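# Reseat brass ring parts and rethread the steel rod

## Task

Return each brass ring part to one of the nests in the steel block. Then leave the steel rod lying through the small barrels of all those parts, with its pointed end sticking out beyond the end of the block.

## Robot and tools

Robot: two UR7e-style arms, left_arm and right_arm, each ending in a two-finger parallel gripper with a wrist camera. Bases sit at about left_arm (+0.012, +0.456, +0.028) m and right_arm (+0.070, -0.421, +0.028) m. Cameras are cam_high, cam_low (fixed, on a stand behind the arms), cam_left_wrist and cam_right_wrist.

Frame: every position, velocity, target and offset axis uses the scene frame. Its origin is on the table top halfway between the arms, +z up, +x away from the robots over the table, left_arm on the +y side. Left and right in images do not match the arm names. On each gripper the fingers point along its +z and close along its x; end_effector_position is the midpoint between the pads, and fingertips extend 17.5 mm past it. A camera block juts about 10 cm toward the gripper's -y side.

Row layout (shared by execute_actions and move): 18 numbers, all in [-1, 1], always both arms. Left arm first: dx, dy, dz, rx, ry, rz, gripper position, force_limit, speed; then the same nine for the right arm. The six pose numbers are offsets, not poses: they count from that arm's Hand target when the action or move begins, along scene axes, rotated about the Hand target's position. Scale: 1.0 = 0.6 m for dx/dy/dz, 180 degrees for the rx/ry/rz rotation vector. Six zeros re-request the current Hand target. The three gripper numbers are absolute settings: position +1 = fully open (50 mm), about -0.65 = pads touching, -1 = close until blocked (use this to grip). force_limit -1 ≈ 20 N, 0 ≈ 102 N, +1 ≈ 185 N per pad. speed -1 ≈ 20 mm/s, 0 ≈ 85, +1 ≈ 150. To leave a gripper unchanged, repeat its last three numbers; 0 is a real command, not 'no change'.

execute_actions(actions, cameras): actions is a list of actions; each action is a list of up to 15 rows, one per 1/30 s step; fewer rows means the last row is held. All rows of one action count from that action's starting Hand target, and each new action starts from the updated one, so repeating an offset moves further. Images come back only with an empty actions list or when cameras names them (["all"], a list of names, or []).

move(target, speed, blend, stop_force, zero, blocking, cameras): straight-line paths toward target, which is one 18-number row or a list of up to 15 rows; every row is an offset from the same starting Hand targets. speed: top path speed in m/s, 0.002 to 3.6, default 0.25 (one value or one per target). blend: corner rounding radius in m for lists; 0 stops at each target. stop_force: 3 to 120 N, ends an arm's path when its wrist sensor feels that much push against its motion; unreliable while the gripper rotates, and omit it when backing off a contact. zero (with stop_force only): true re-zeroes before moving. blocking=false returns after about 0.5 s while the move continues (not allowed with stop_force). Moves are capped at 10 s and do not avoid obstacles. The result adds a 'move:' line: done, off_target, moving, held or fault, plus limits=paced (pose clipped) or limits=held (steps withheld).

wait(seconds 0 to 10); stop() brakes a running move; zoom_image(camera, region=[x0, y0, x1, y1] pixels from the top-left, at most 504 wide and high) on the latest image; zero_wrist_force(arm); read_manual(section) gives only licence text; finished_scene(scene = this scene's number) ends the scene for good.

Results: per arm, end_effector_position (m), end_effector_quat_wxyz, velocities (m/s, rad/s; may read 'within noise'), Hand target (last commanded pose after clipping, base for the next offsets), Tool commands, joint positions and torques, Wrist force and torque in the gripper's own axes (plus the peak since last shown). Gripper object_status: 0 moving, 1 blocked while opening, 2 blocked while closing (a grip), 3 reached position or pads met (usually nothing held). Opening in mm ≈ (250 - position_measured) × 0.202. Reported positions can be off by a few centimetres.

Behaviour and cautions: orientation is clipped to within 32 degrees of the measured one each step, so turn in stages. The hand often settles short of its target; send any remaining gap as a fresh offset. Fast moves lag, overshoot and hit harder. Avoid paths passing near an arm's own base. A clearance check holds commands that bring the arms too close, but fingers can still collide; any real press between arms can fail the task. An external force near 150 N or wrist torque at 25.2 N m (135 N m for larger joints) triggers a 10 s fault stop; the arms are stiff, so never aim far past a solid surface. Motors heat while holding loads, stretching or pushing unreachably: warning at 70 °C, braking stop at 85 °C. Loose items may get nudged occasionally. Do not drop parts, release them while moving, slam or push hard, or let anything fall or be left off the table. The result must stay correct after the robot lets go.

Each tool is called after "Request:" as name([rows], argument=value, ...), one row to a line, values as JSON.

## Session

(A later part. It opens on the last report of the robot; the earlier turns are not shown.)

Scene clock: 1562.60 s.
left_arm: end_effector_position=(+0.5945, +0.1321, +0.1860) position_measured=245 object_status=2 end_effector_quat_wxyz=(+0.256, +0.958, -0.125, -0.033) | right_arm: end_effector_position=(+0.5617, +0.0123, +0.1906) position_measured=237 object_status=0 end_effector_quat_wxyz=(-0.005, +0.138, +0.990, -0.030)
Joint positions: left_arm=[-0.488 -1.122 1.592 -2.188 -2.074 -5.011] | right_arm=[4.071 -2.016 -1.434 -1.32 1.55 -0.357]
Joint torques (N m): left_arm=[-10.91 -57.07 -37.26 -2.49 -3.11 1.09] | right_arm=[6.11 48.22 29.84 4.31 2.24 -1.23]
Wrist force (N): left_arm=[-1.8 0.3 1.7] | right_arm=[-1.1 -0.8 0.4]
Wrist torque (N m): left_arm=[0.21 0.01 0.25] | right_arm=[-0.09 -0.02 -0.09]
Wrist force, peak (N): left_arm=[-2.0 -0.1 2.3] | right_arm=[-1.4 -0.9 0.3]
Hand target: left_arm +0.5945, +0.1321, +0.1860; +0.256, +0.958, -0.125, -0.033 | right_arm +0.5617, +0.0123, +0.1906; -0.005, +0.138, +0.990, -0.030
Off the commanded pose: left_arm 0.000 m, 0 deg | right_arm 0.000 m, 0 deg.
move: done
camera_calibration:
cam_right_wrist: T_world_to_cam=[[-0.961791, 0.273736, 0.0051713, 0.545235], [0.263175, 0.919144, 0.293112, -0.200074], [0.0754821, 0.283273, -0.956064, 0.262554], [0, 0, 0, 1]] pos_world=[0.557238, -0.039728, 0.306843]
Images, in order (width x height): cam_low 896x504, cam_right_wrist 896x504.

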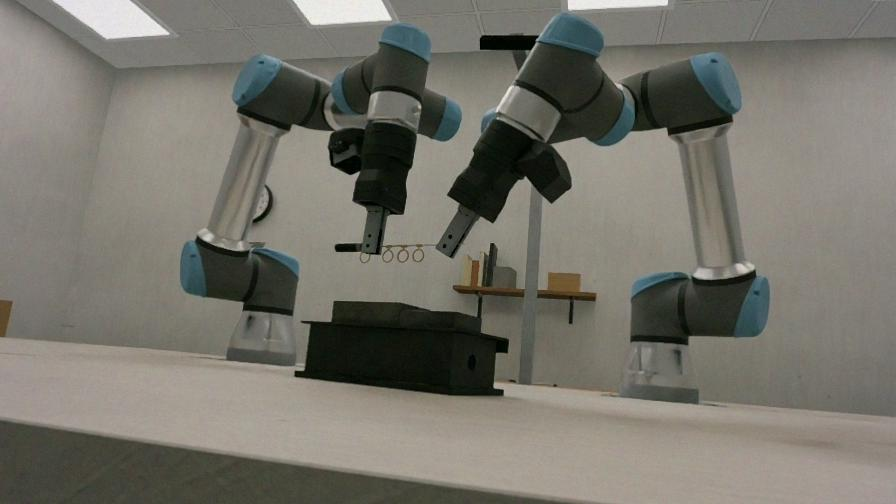

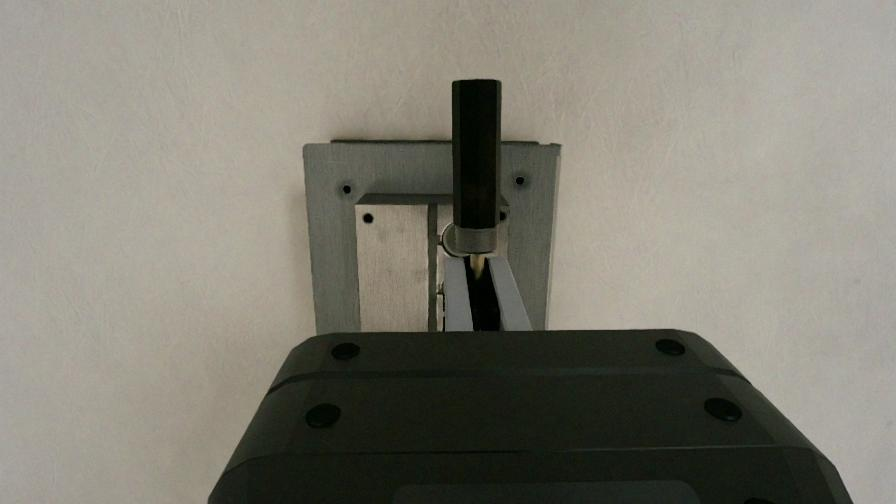

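Request:
move(target=[0,0,0,0,0,0,-1,-0.7,-1,0.0055,0.0192,0,0,0,0,-1,-0.8,-1], cameras=["cam_low","cam_right_wrist"], speed=0.03)

Request:
zoom_image(camera="cam_low", region=[330, 180, 450, 270])

Request:
zoom_image(camera="cam_right_wrist", region=[400, 220, 560, 340])

Scene clock: 1571.13 s.
left_arm: end_effector_position=(+0.5945, +0.1321, +0.1860) position_measured=245 object_status=2 end_effector_quat_wxyz=(+0.256, +0.958, -0.125, -0.033) | right_arm: end_effector_position=(+0.5649, +0.0239, +0.1905) position_measured=237 object_status=2 end_effector_quat_wxyz=(-0.005, +0.138, +0.990, -0.031) end_effector_velocity=(-0.001, -0.002, +0.000) end_effector_angular_velocity=(-0.002, +0.000, +0.000)
Joint positions: left_arm=[-0.488 -1.122 1.592 -2.188 -2.074 -5.011] | right_arm=[4.077 -2.04 -1.399 -1.333 1.55 -0.351]
Joint velocities: left_arm=[within noise] | right_arm=[0 0.005 -0.006 0 -0.001 0]
Joint torques (N m): left_arm=[-10.9 -57.38 -36.98 -2.42 -3.12 1.25] | right_arm=[-3.64 61.22 16.81 4 2.21 -0.28]
Wrist force (N): left_arm=[-2.2 0.7 2.7] | right_arm=[-1.1 0.3 0.2]
Wrist torque (N m): left_arm=[0.20 0.07 0.23] | right_arm=[-0.05 -0.02 -0.10]
Wrist force, peak (N): left_arm=[-2.2 0.7 2.7] | right_arm=[-1.5 -0.9 0.4]
Hand target: left_arm +0.5945, +0.1321, +0.1860; +0.256, +0.958, -0.125, -0.033 | right_arm +0.5650, +0.0238, +0.1906; -0.005, +0.138, +0.990, -0.030
Off the commanded pose: left_arm 0.000 m, 0 deg | right_arm 0.000 m, 0 deg.
move: done
camera_calibration:
cam_right_wrist: T_world_to_cam=[[-0.96178, 0.273772, 0.00529668, 0.54519], [0.263271, 0.919225, 0.292769, -0.211521], [0.0752831, 0.282974, -0.956169, 0.259058], [0, 0, 0, 1]] pos_world=[0.560538, -0.0281291, 0.306742]
Images, in order (width x height): cam_low 896x504, cam_right_wrist 896x504.

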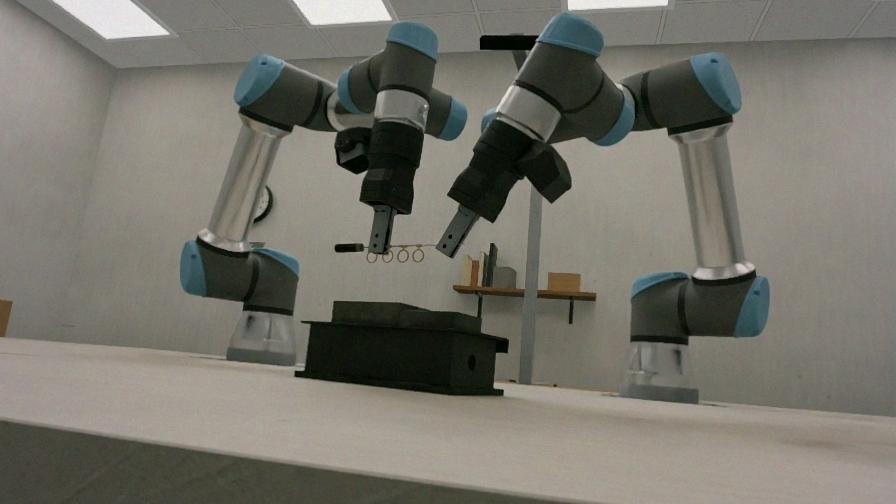

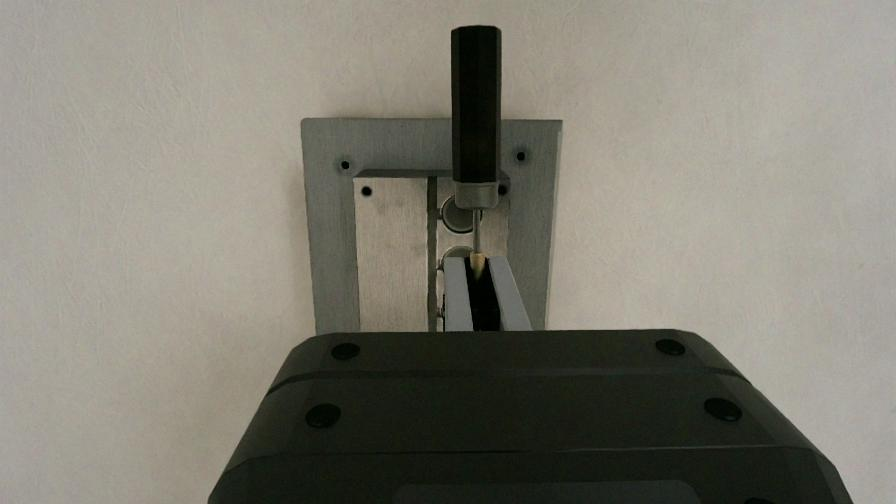

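Scaled by 4.200.

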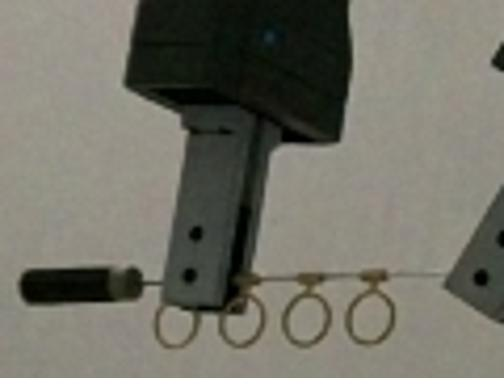

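Scaled by 3.150.

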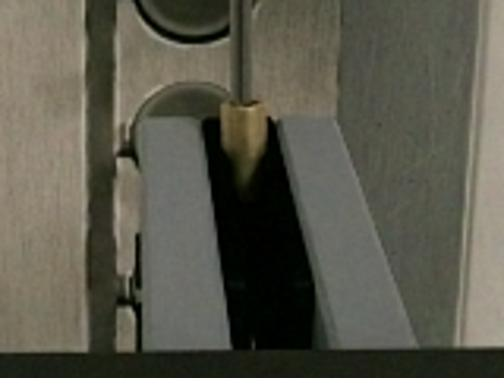

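Request:
move([
  [0,0,0,0,0,0,-1,-0.7,-1,0,0,0,0,0,0,0,-0.8,-1],
  [0,0,0,0,0,0,-1,-0.7,-1,0,0,0.0833,0,0,0,0,-0.8,-1],
  [0,0,0,0,0,0,-1,-0.7,-1,-0.0242,-0.0792,0.05,0.1068,-0.0308,0,0,-0.8,-1],
], cameras=["cam_low","cam_right_wrist"], speed=[0.05,0.06,0.08])

Request:
zoom_image(camera="cam_low", region=[330, 180, 450, 270])

Request:
zoom_image(camera="cam_right_wrist", region=[380, 100, 580, 340])

Scene clock: 1598.00 s.
left_arm: end_effector_position=(+0.5945, +0.1321, +0.1860) position_measured=245 object_status=2 end_effector_quat_wxyz=(+0.256, +0.958, -0.125, -0.033) | right_arm: end_effector_position=(+0.5505, -0.0238, +0.2207) position_measured=152 object_status=3 end_effector_quat_wxyz=(+0.020, +0.137, +0.980, +0.142)
Joint positions: left_arm=[-0.488 -1.122 1.592 -2.188 -2.074 -5.011] | right_arm=[3.991 -1.797 -1.769 -0.885 1.691 -0.422]
Joint torques (N m): left_arm=[-9.92 -56.61 -36.83 -2.47 -3.15 1.06] | right_arm=[9.22 24.33 19.15 4.92 -1.65 1.77]
Wrist force (N): left_arm=[-0.6 0.7 2.3] | right_arm=[-0.2 -1.3 0.9]
Wrist torque (N m): left_arm=[0.24 0.06 0.12] | right_arm=[-0.14 -0.01 0.01]
Wrist force, peak (N): left_arm=[-1.8 0.8 2.7] | right_arm=[-0.2 -2.1 1.0]
Hand target: left_arm +0.5945, +0.1321, +0.1860; +0.256, +0.958, -0.125, -0.033 | right_arm +0.5505, -0.0237, +0.2206; +0.020, +0.137, +0.980, +0.142
Off the commanded pose: left_arm 0.000 m, 0 deg | right_arm 0.000 m, 0 deg.
move: done
camera_calibration:
cam_right_wrist: T_world_to_cam=[[-0.962205, 0.272302, 0.00371273, 0.544744], [0.219463, 0.767278, 0.602595, -0.220692], [0.161239, 0.580635, -0.798038, 0.227406], [0, 0, 0, 1]] pos_world=[0.535923, -0.111043, 0.312444]
Images, in order (width x height): cam_low 896x504, cam_right_wrist 896x504.

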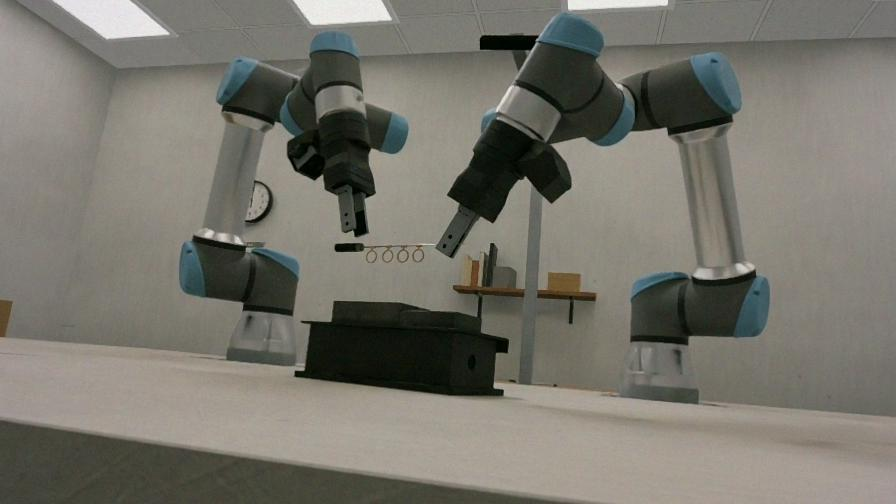

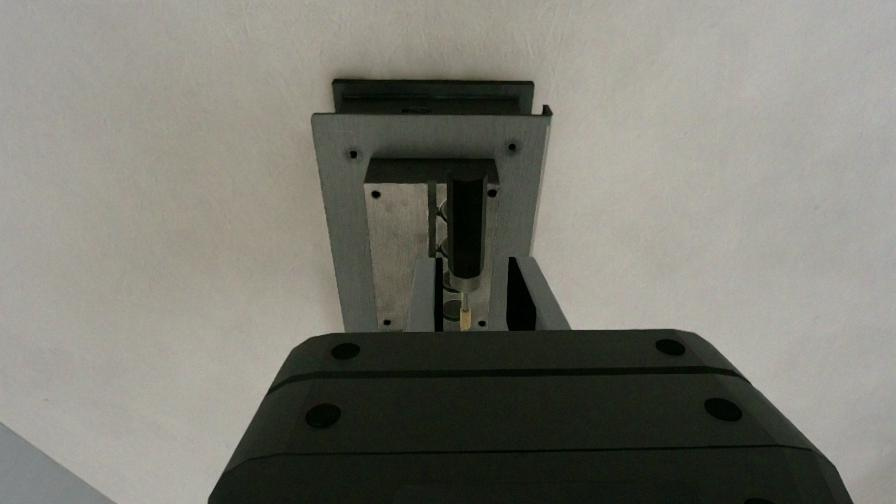

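Scaled by 4.200.

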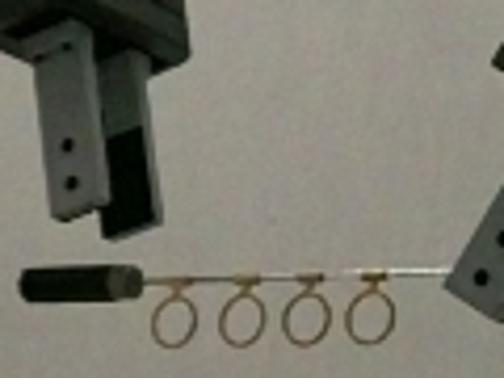

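Scaled by 2.100.

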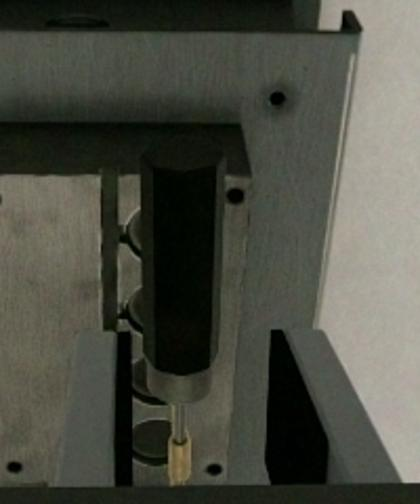

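Request:
move([
  [0,0,0,0,0,0,-1,-0.7,-1,-0.0004,-0.0086,0,0,0,0,0,-0.8,-1],
  [0,0,0,0,0,0,-1,-0.7,-1,-0.0004,-0.0086,-0.0745,0,0,0,0,-0.8,-1],
], cameras=["cam_low","cam_right_wrist"], speed=[0.05,0.05])

Request:
zoom_image(camera="cam_low", region=[330, 180, 450, 270])

Request:
zoom_image(camera="cam_right_wrist", region=[380, 100, 580, 340])

Scene clock: 1614.13 s.
left_arm: end_effector_position=(+0.5945, +0.1321, +0.1860) position_measured=245 object_status=2 end_effector_quat_wxyz=(+0.256, +0.958, -0.125, -0.033) | right_arm: end_effector_position=(+0.5502, -0.0289, +0.1758) position_measured=152 object_status=3 end_effector_quat_wxyz=(+0.020, +0.137, +0.980, +0.142)
Joint positions: left_arm=[-0.488 -1.122 1.592 -2.188 -2.074 -5.011] | right_arm=[3.985 -1.84 -1.842 -0.77 1.693 -0.428]
Joint torques (N m): left_arm=[-8.54 -56.01 -36.95 -2.4 -3.1 1.16] | right_arm=[9.54 50.69 30.06 1.44 -0.77 1.75]
Wrist force (N): left_arm=[-1.0 0.6 2.3] | right_arm=[-0.3 -1.0 0.6]
Wrist torque (N m): left_arm=[0.23 0.12 0.13] | right_arm=[-0.08 0.01 0.03]
Wrist force, peak (N): left_arm=[-0.9 0.6 2.6] | right_arm=[-0.1 -1.5 1.7]
Hand target: left_arm +0.5945, +0.1321, +0.1860; +0.256, +0.958, -0.125, -0.033 | right_arm +0.5502, -0.0289, +0.1759; +0.020, +0.137, +0.980, +0.142
Off the commanded pose: left_arm 0.000 m, 0 deg | right_arm 0.000 m, 0 deg.
move: done
camera_calibration:
cam_right_wrist: T_world_to_cam=[[-0.962211, 0.272277, 0.00386426, 0.545971], [0.219583, 0.767443, 0.602341, -0.189572], [0.161038, 0.580428, -0.79823, 0.194638], [0, 0, 0, 1]] pos_world=[0.535622, -0.116143, 0.267443]
Images, in order (width x height): cam_low 896x504, cam_right_wrist 896x504.

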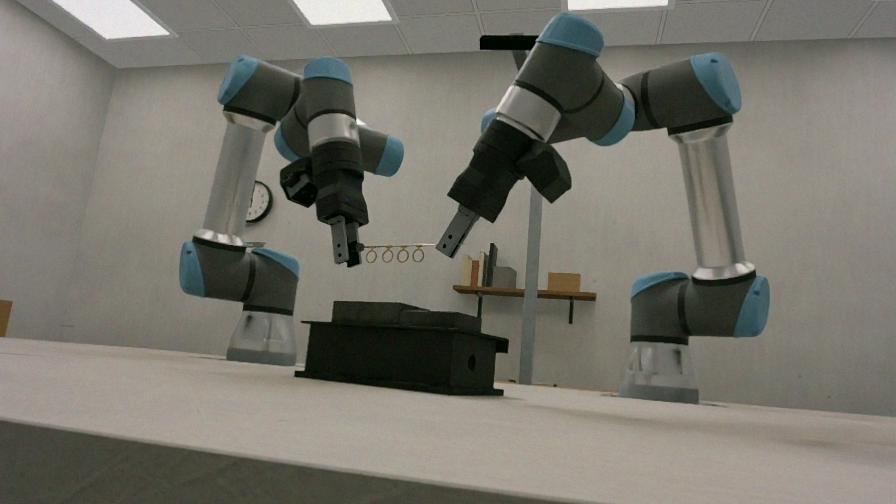

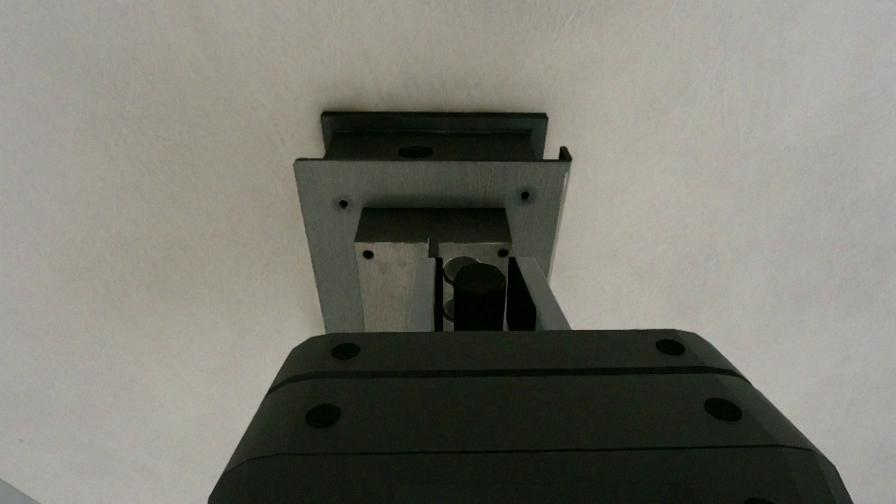

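Scaled by 4.200.

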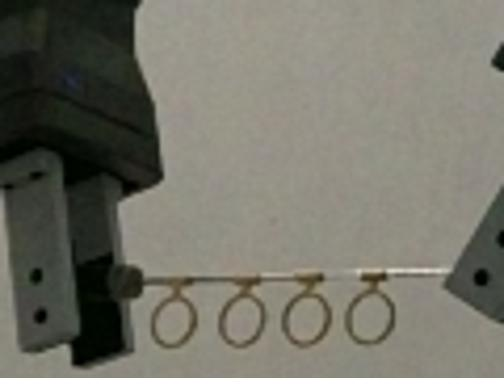

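Scaled by 2.100.

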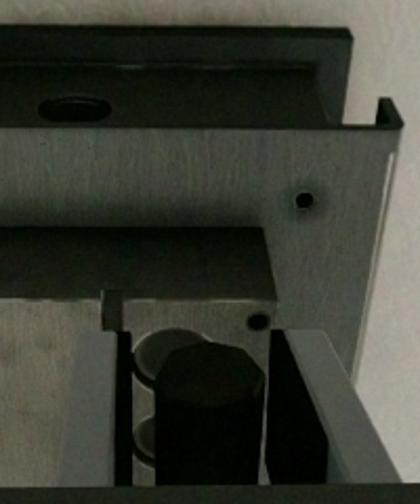

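Request:
move([
  [0,0,0,0,0,0,-1,-0.7,-1,0,0,0,0,0,0,-1,-0.6,-1],
], cameras=["cam_low","cam_right_wrist"])

Request:
zoom_image(camera="cam_low", region=[330, 180, 450, 270])

Scene clock: 1618.73 s.
left_arm: end_effector_position=(+0.5945, +0.1321, +0.1860) position_measured=245 object_status=2 end_effector_quat_wxyz=(+0.256, +0.958, -0.125, -0.033) | right_arm: end_effector_position=(+0.5502, -0.0289, +0.1759) position_measured=191 object_status=0 end_effector_quat_wxyz=(+0.020, +0.137, +0.980, +0.142)
Joint positions: left_arm=[-0.488 -1.122 1.592 -2.188 -2.074 -5.011] | right_arm=[3.985 -1.84 -1.841 -0.77 1.693 -0.428]
Joint torques (N m): left_arm=[-7.99 -55.79 -36.98 -2.5 -3.09 1.13] | right_arm=[9.32 50.1 29.54 5.76 -1.41 1.66]
Wrist force (N): left_arm=[-0.6 -0.2 1.9] | right_arm=[0.0 -1.9 0.6]
Wrist torque (N m): left_arm=[0.19 0.00 0.24] | right_arm=[-0.12 0.02 -0.11]
Wrist force, peak (N): left_arm=[-0.7 0.4 2.5] | right_arm=[-1.1 -1.8 0.6]
Hand target: left_arm +0.5945, +0.1321, +0.1860; +0.256, +0.958, -0.125, -0.033 | right_arm +0.5502, -0.0289, +0.1759; +0.020, +0.137, +0.980, +0.142
Off the commanded pose: left_arm 0.000 m, 0 deg | right_arm 0.000 m, 0 deg.
move: done
camera_calibration:
cam_right_wrist: T_world_to_cam=[[-0.9622, 0.272317, 0.00368991, 0.546016], [0.219484, 0.767357, 0.602486, -0.189689], [0.161236, 0.580522, -0.798121, 0.194674], [0, 0, 0, 1]] pos_world=[0.535623, -0.116143, 0.267643]
Images, in order (width x height): cam_low 896x504, cam_right_wrist 896x504.

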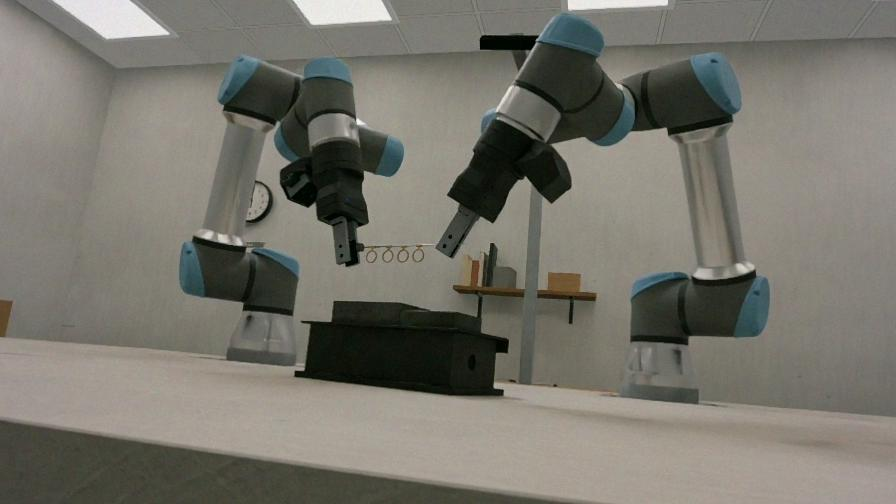

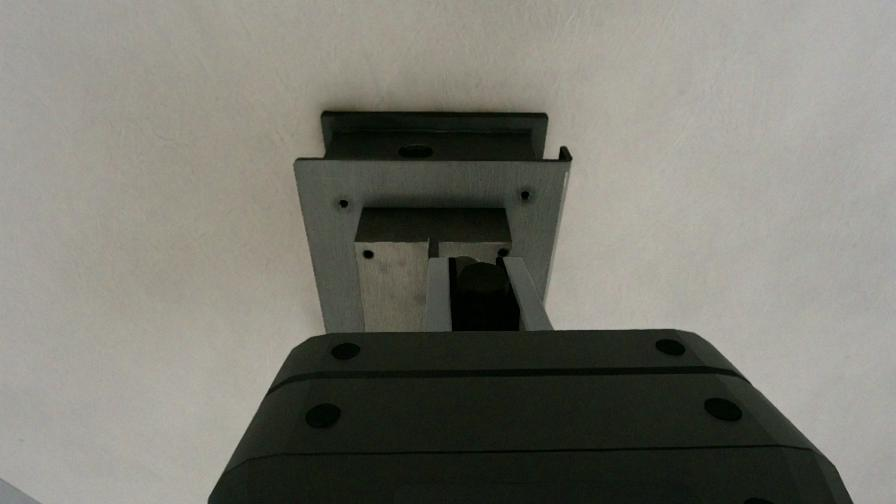

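Scaled by 4.200.

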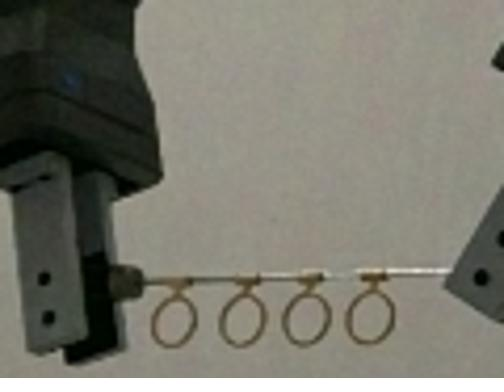

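Request:
move([
  [0,0,0,0,0,0,-0.2,-0.7,-1,0,0,0,0,0,0,-1,-0.6,-1],
  [0,0,0.107,0,0,0,-0.2,-0.7,-1,0,0,0,0,0,0,-1,-0.6,-1],
  [-0.0068,-0.0498,0.107,0,0,0,1,-0.7,0,0,0,0,0,0,0,-1,-0.6,-1],
], cameras=["cam_low","cam_left_wrist"], speed=[0.05,0.08,0.08])

Request:
zoom_image(camera="cam_low", region=[330, 180, 490, 300])

Request:
zoom_image(camera="cam_left_wrist", region=[340, 0, 600, 330])

Scene clock: 1629.90 s.
left_arm: end_effector_position=(+0.5904, +0.1022, +0.2502) position_measured=3 object_status=3 end_effector_quat_wxyz=(+0.256, +0.958, -0.125, -0.033) | right_arm: end_effector_position=(+0.5502, -0.0289, +0.1759) position_measured=191 object_status=2 end_effector_quat_wxyz=(+0.020, +0.137, +0.980, +0.142)
Joint positions: left_arm=[-0.532 -1.164 1.483 -2.061 -2.067 -5.06] | right_arm=[3.985 -1.84 -1.841 -0.77 1.693 -0.428]
Joint torques (N m): left_arm=[13.27 -56.72 -12.77 -1.98 -3.7 -1.08] | right_arm=[5.17 48.74 24.92 2.41 2.48 1.16]
Wrist force (N): left_arm=[-0.8 0.7 1.9] | right_arm=[-0.1 -1.2 1.0]
Wrist torque (N m): left_arm=[0.18 0.13 0.10] | right_arm=[-0.11 -0.01 0.03]
Wrist force, peak (N): left_arm=[-0.6 -0.2 3.4] | right_arm=[0.2 -2.2 0.8]
Hand target: left_arm +0.5904, +0.1022, +0.2502; +0.256, +0.958, -0.125, -0.033 | right_arm +0.5502, -0.0289, +0.1759; +0.020, +0.137, +0.980, +0.142
Off the commanded pose: left_arm 0.000 m, 0 deg | right_arm 0.000 m, 0 deg.
move: done
camera_calibration:
cam_left_wrist: T_world_to_cam=[[0.967824, -0.251619, 0.00235111, -0.536908], [-0.164664, -0.62624, 0.762043, -0.0100288], [-0.190272, -0.73791, -0.647522, 0.48356], [0, 0, 0, 1]] pos_world=[0.609989, 0.215447, 0.32202]
Images, in order (width x height): cam_low 896x504, cam_left_wrist 896x504.

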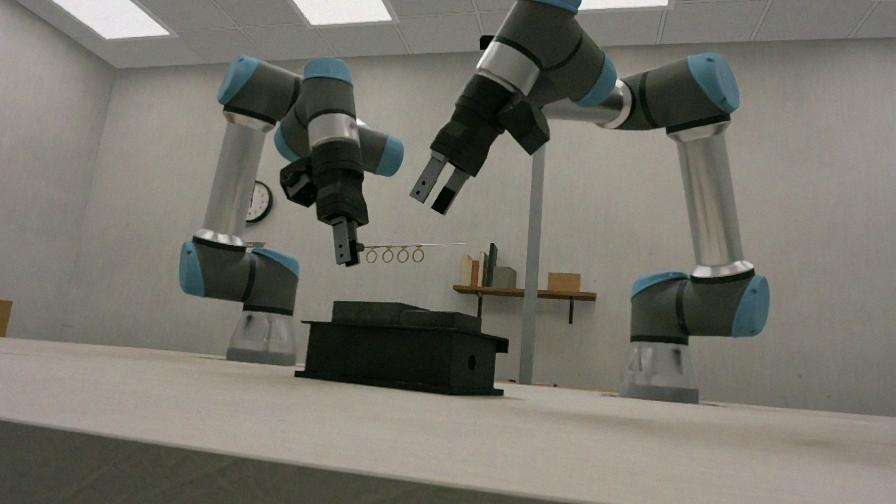

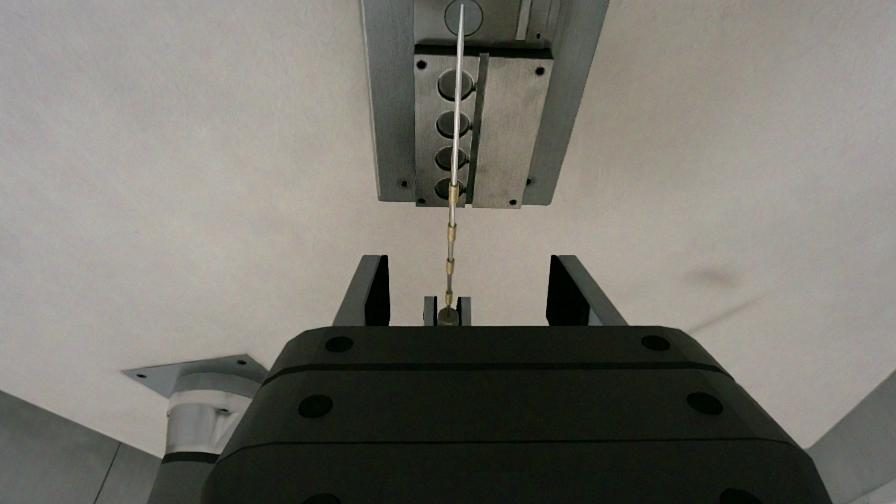

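Scaled by 3.150.

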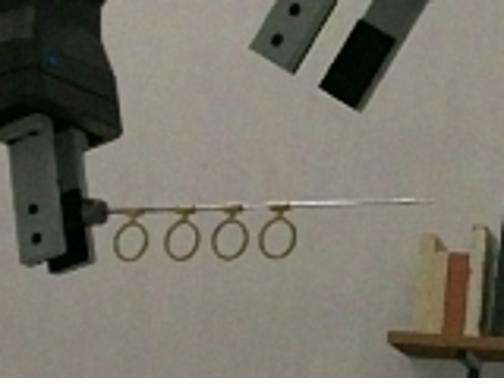

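Scaled by 1.527.

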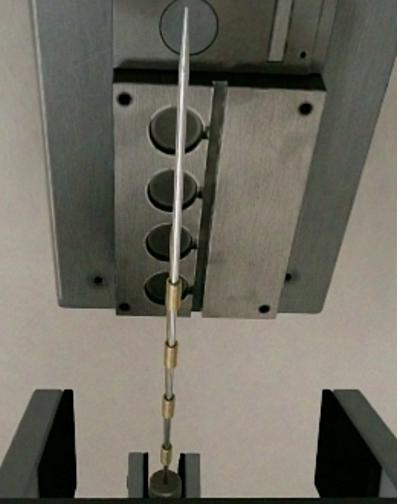

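Request:
move(target=[0,0,0,0,0,0,1,-0.7,0,0,0,-0.075,-0.0053,0.0015,0,-1,-0.6,-1], cameras=["cam_low","cam_left_wrist","cam_high"], speed=0.06)

Request:
zoom_image(camera="cam_low", region=[300, 240, 500, 340])

Request:
zoom_image(camera="cam_left_wrist", region=[390, 0, 550, 250])

Request:
zoom_image(camera="cam_high", region=[440, 250, 500, 295])

Scene clock: 1647.20 s.
left_arm: end_effector_position=(+0.5904, +0.1022, +0.2502) position_measured=3 object_status=3 end_effector_quat_wxyz=(+0.256, +0.958, -0.125, -0.033) | right_arm: end_effector_position=(+0.5502, -0.0289, +0.1308) position_measured=191 object_status=2 end_effector_quat_wxyz=(+0.019, +0.137, +0.981, +0.133)
Joint positions: left_arm=[-0.532 -1.164 1.483 -2.061 -2.067 -5.06] | right_arm=[3.988 -1.904 -1.882 -0.68 1.685 -0.426]
Joint torques (N m): left_arm=[13.13 -56.99 -13.19 -2.92 -3.56 -1.16] | right_arm=[4.63 52.06 28.51 1.43 0.27 1.46]
Wrist force (N): left_arm=[-0.9 0.5 1.8] | right_arm=[-0.2 -1.4 0.9]
Wrist torque (N m): left_arm=[0.15 0.14 0.10] | right_arm=[-0.14 -0.01 -0.06]
Wrist force, peak (N): left_arm=[-0.9 0.4 2.3] | right_arm=[-0.3 -1.7 2.0]
Hand target: left_arm +0.5904, +0.1022, +0.2502; +0.256, +0.958, -0.125, -0.033 | right_arm +0.5502, -0.0289, +0.1309; +0.019, +0.137, +0.981, +0.133
Off the commanded pose: left_arm 0.000 m, 0 deg | right_arm 0.000 m, 0 deg.
move: done
camera_calibration:
cam_left_wrist: T_world_to_cam=[[0.967824, -0.251619, 0.00235111, -0.536908], [-0.164664, -0.62624, 0.762043, -0.0100288], [-0.190272, -0.73791, -0.647522, 0.48356], [0, 0, 0, 1]] pos_world=[0.609989, 0.215447, 0.32202]
Images, in order (width x height): cam_high 896x504, cam_low 896x504, cam_left_wrist 896x504.

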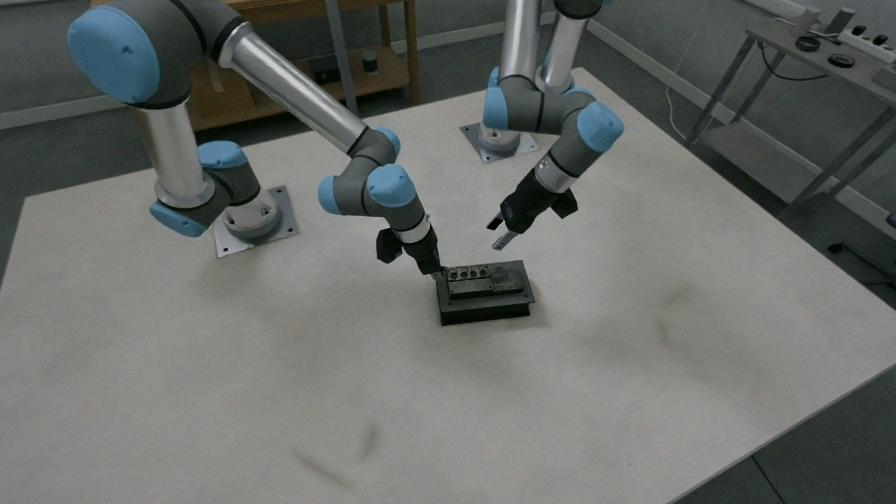

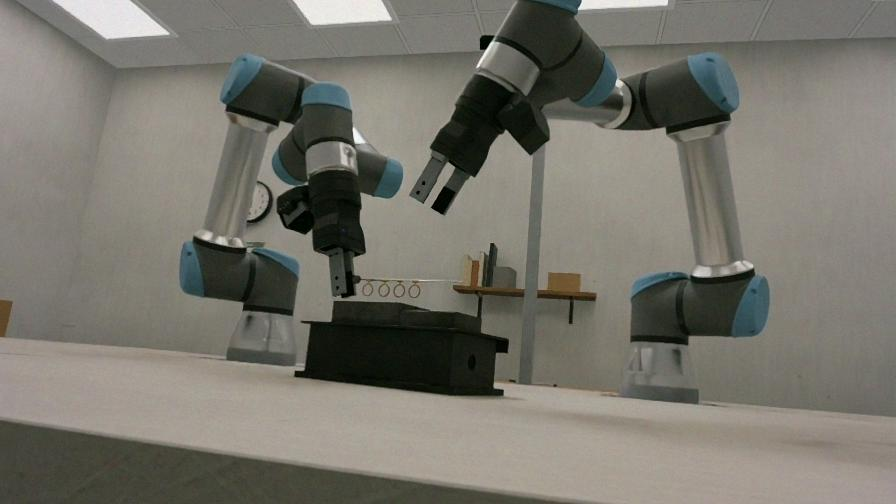

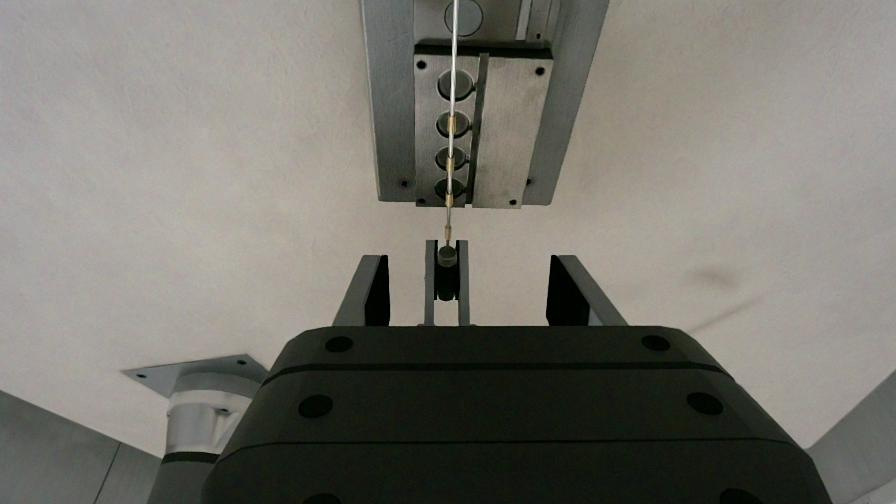

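Scaled by 2.520.

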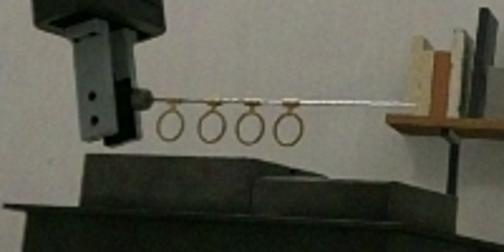

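Scaled by 2.016.

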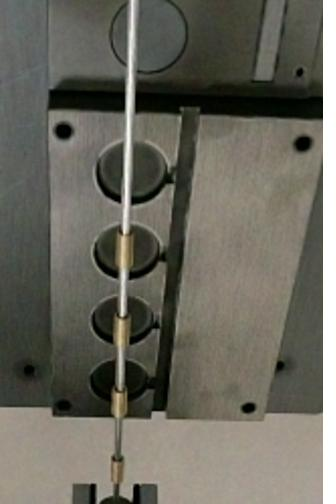

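Scaled by 8.400.

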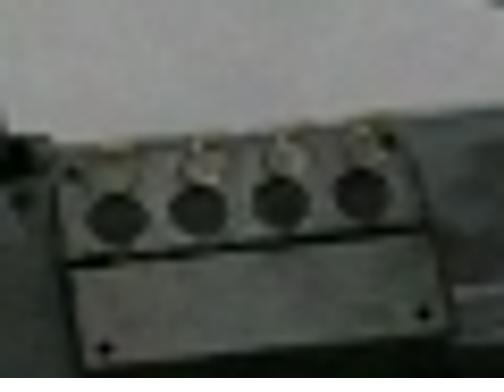

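Request:
move(target=[0,0,0,0,0,0,1,-0.7,0,0,0,-0.0155,0.0064,-0.0018,0,-1,-0.6,-1], cameras=["cam_low","cam_left_wrist","cam_high"], speed=0.04)

Request:
zoom_image(camera="cam_low", region=[320, 260, 470, 340])

Request:
zoom_image(camera="cam_left_wrist", region=[400, 40, 520, 250])

Request:
zoom_image(camera="cam_high", region=[440, 250, 500, 295])

Scene clock: 1669.67 s.
left_arm: end_effector_position=(+0.5904, +0.1022, +0.2502) position_measured=3 object_status=3 end_effector_quat_wxyz=(+0.256, +0.958, -0.125, -0.033) | right_arm: end_effector_position=(+0.5502, -0.0289, +0.1214) position_measured=191 object_status=2 end_effector_quat_wxyz=(+0.020, +0.137, +0.980, +0.144)
Joint positions: left_arm=[-0.532 -1.164 1.483 -2.061 -2.067 -5.06] | right_arm=[3.984 -1.916 -1.906 -0.626 1.695 -0.428]
Joint torques (N m): left_arm=[13.12 -56.41 -13.46 -3.55 -3.55 -1.13] | right_arm=[-1.5 50.31 28.8 1.57 -1.6 -0.79]
Wrist force (N): left_arm=[-0.9 0.8 1.9] | right_arm=[-0.2 -1.3 1.0]
Wrist torque (N m): left_arm=[0.19 0.13 0.10] | right_arm=[-0.11 0.00 0.02]
Wrist force, peak (N): left_arm=[-1.0 0.6 2.2] | right_arm=[-0.1 -1.5 1.4]
Hand target: left_arm +0.5904, +0.1022, +0.2502; +0.256, +0.958, -0.125, -0.033 | right_arm +0.5502, -0.0289, +0.1216; +0.020, +0.137, +0.980, +0.144
Off the commanded pose: left_arm 0.000 m, 0 deg | right_arm 0.000 m, 0 deg.
move: done
camera_calibration:
cam_left_wrist: T_world_to_cam=[[0.967824, -0.251619, 0.00235111, -0.536908], [-0.164664, -0.62624, 0.762043, -0.0100288], [-0.190272, -0.73791, -0.647522, 0.48356], [0, 0, 0, 1]] pos_world=[0.609989, 0.215447, 0.32202]
Images, in order (width x height): cam_high 896x504, cam_low 896x504, cam_left_wrist 896x504.

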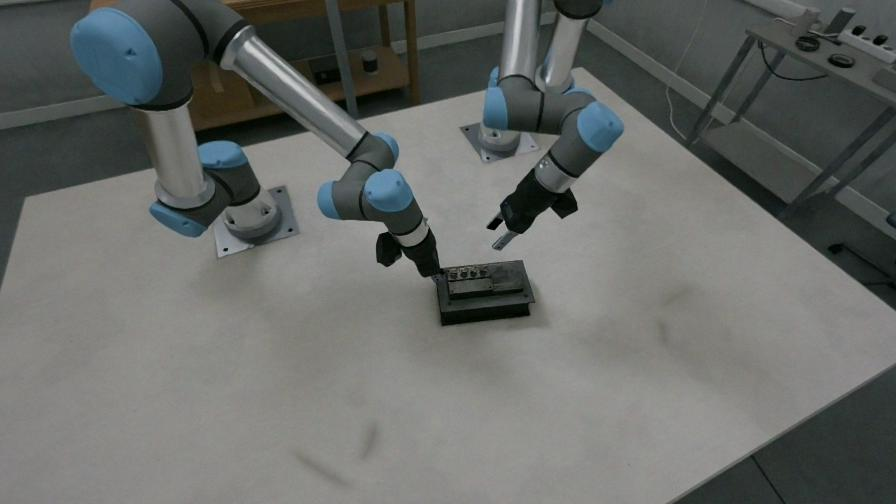

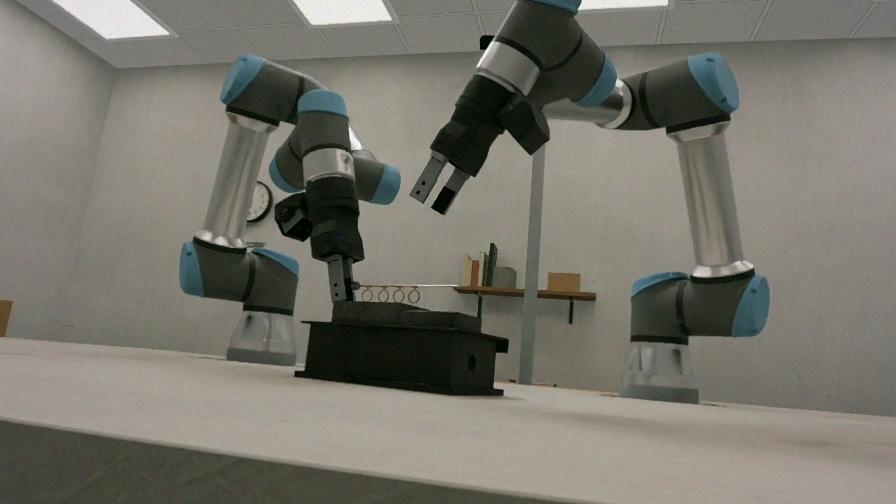

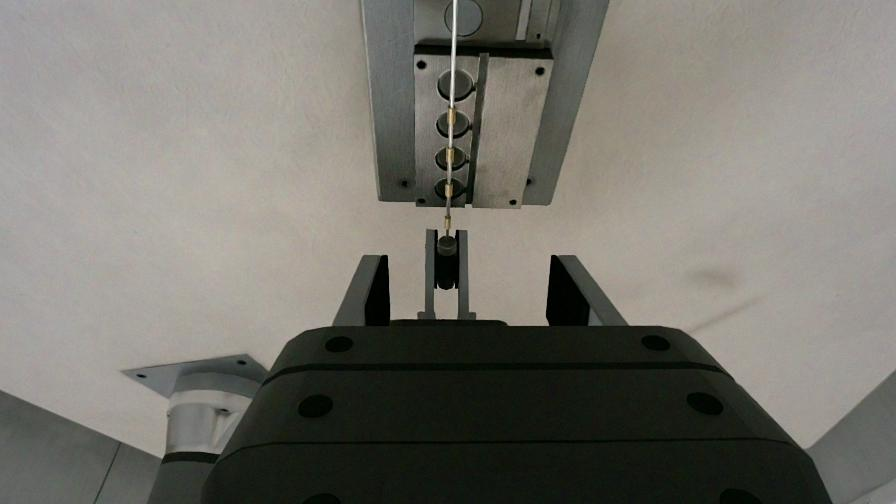

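Scaled by 3.360.

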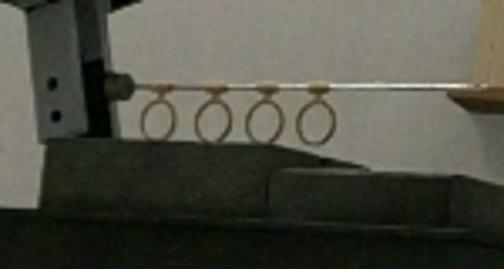

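Scaled by 2.400.

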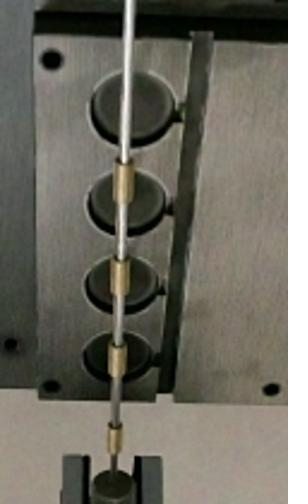

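Scaled by 8.400.

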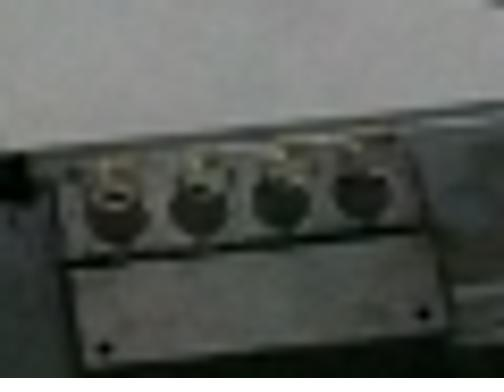

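Request:
move([
  [0,0,0,0,0,0,1,-0.7,0,-0.0042,0.0003,0,0,0,0,-1,-0.6,-1],
  [0,0,0,0,0,0,1,-0.7,0,-0.0042,0.0003,-0.0083,0,0,0,-1,-0.6,-1],
], cameras=["cam_low","cam_left_wrist","cam_high"], speed=0.02, stop_force=5)

Request:
zoom_image(camera="cam_low", region=[320, 260, 470, 340])

Request:
zoom_image(camera="cam_left_wrist", region=[400, 40, 520, 250])

Request:
zoom_image(camera="cam_high", region=[440, 250, 500, 295])

Scene clock: 1692.00 s.
left_arm: end_effector_position=(+0.5904, +0.1022, +0.2502) position_measured=3 object_status=3 end_effector_quat_wxyz=(+0.256, +0.958, -0.125, -0.033) | right_arm: end_effector_position=(+0.5477, -0.0287, +0.1166) position_measured=191 object_status=2 end_effector_quat_wxyz=(+0.020, +0.137, +0.980, +0.144)
Joint positions: left_arm=[-0.532 -1.164 1.483 -2.061 -2.067 -5.06] | right_arm=[3.988 -1.92 -1.916 -0.611 1.693 -0.424]
Joint torques (N m): left_arm=[12.88 -56.95 -13.51 -4.18 -3.54 -1.11] | right_arm=[-11.05 52.55 27.63 1.43 2.55 -1.49]
Wrist force (N): left_arm=[-0.8 0.5 1.7] | right_arm=[-0.3 -1.3 0.9]
Wrist torque (N m): left_arm=[0.16 0.14 0.10] | right_arm=[-0.11 0.01 -0.05]
Wrist force, peak (N): left_arm=[-0.8 0.8 2.3] | right_arm=[-0.2 -1.6 1.3]
Hand target: left_arm +0.5904, +0.1022, +0.2502; +0.256, +0.958, -0.125, -0.033 | right_arm +0.5477, -0.0287, +0.1166; +0.020, +0.137, +0.980, +0.144
Off the commanded pose: left_arm 0.000 m, 0 deg | right_arm 0.000 m, 0 deg.
move: done
camera_calibration:
cam_left_wrist: T_world_to_cam=[[0.967824, -0.251619, 0.00235111, -0.536908], [-0.164664, -0.62624, 0.762043, -0.0100288], [-0.190272, -0.73791, -0.647522, 0.48356], [0, 0, 0, 1]] pos_world=[0.609989, 0.215447, 0.32202]
Images, in order (width x height): cam_high 896x504, cam_low 896x504, cam_left_wrist 896x504.

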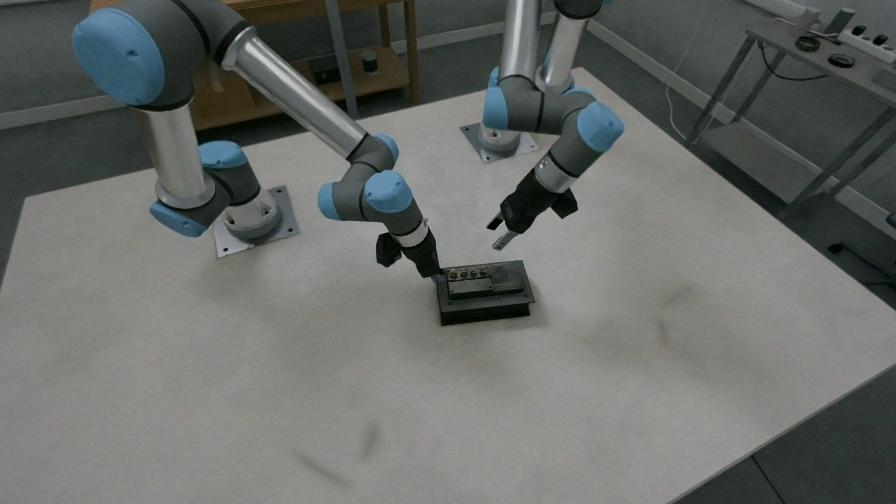

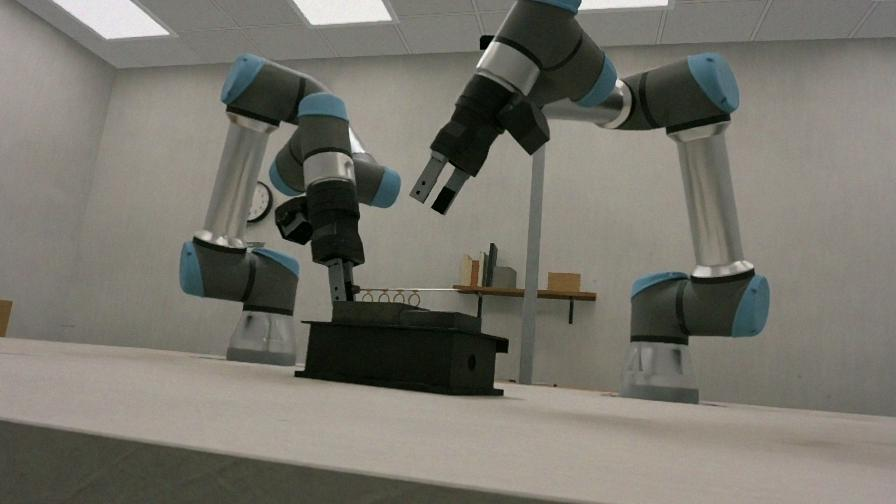

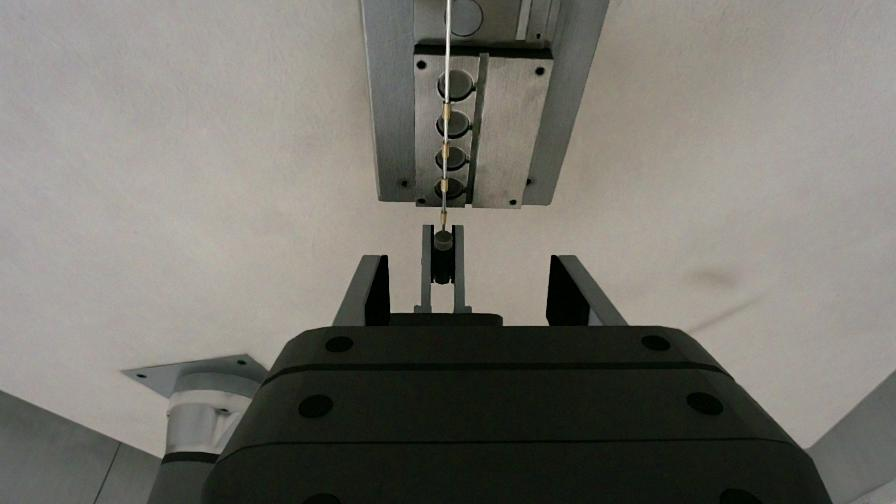

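Scaled by 3.360.

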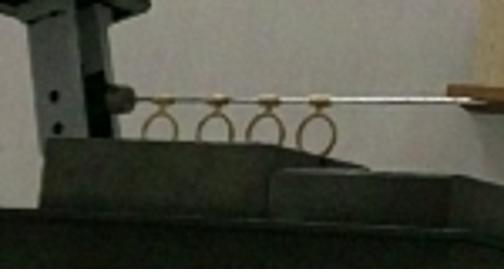

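Scaled by 2.400.

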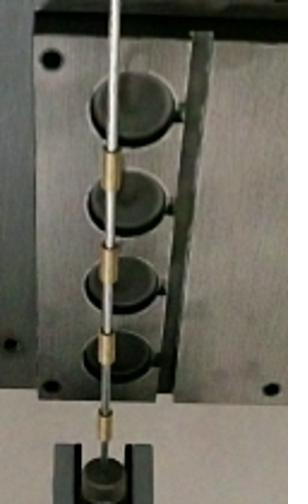

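Scaled by 8.400.

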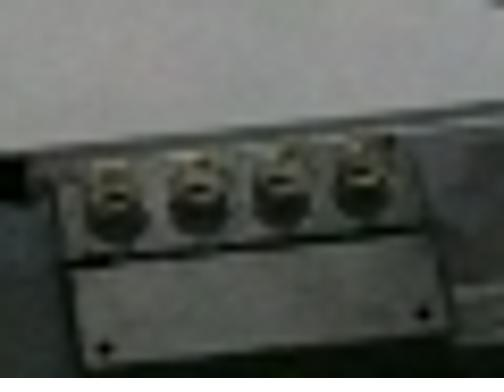

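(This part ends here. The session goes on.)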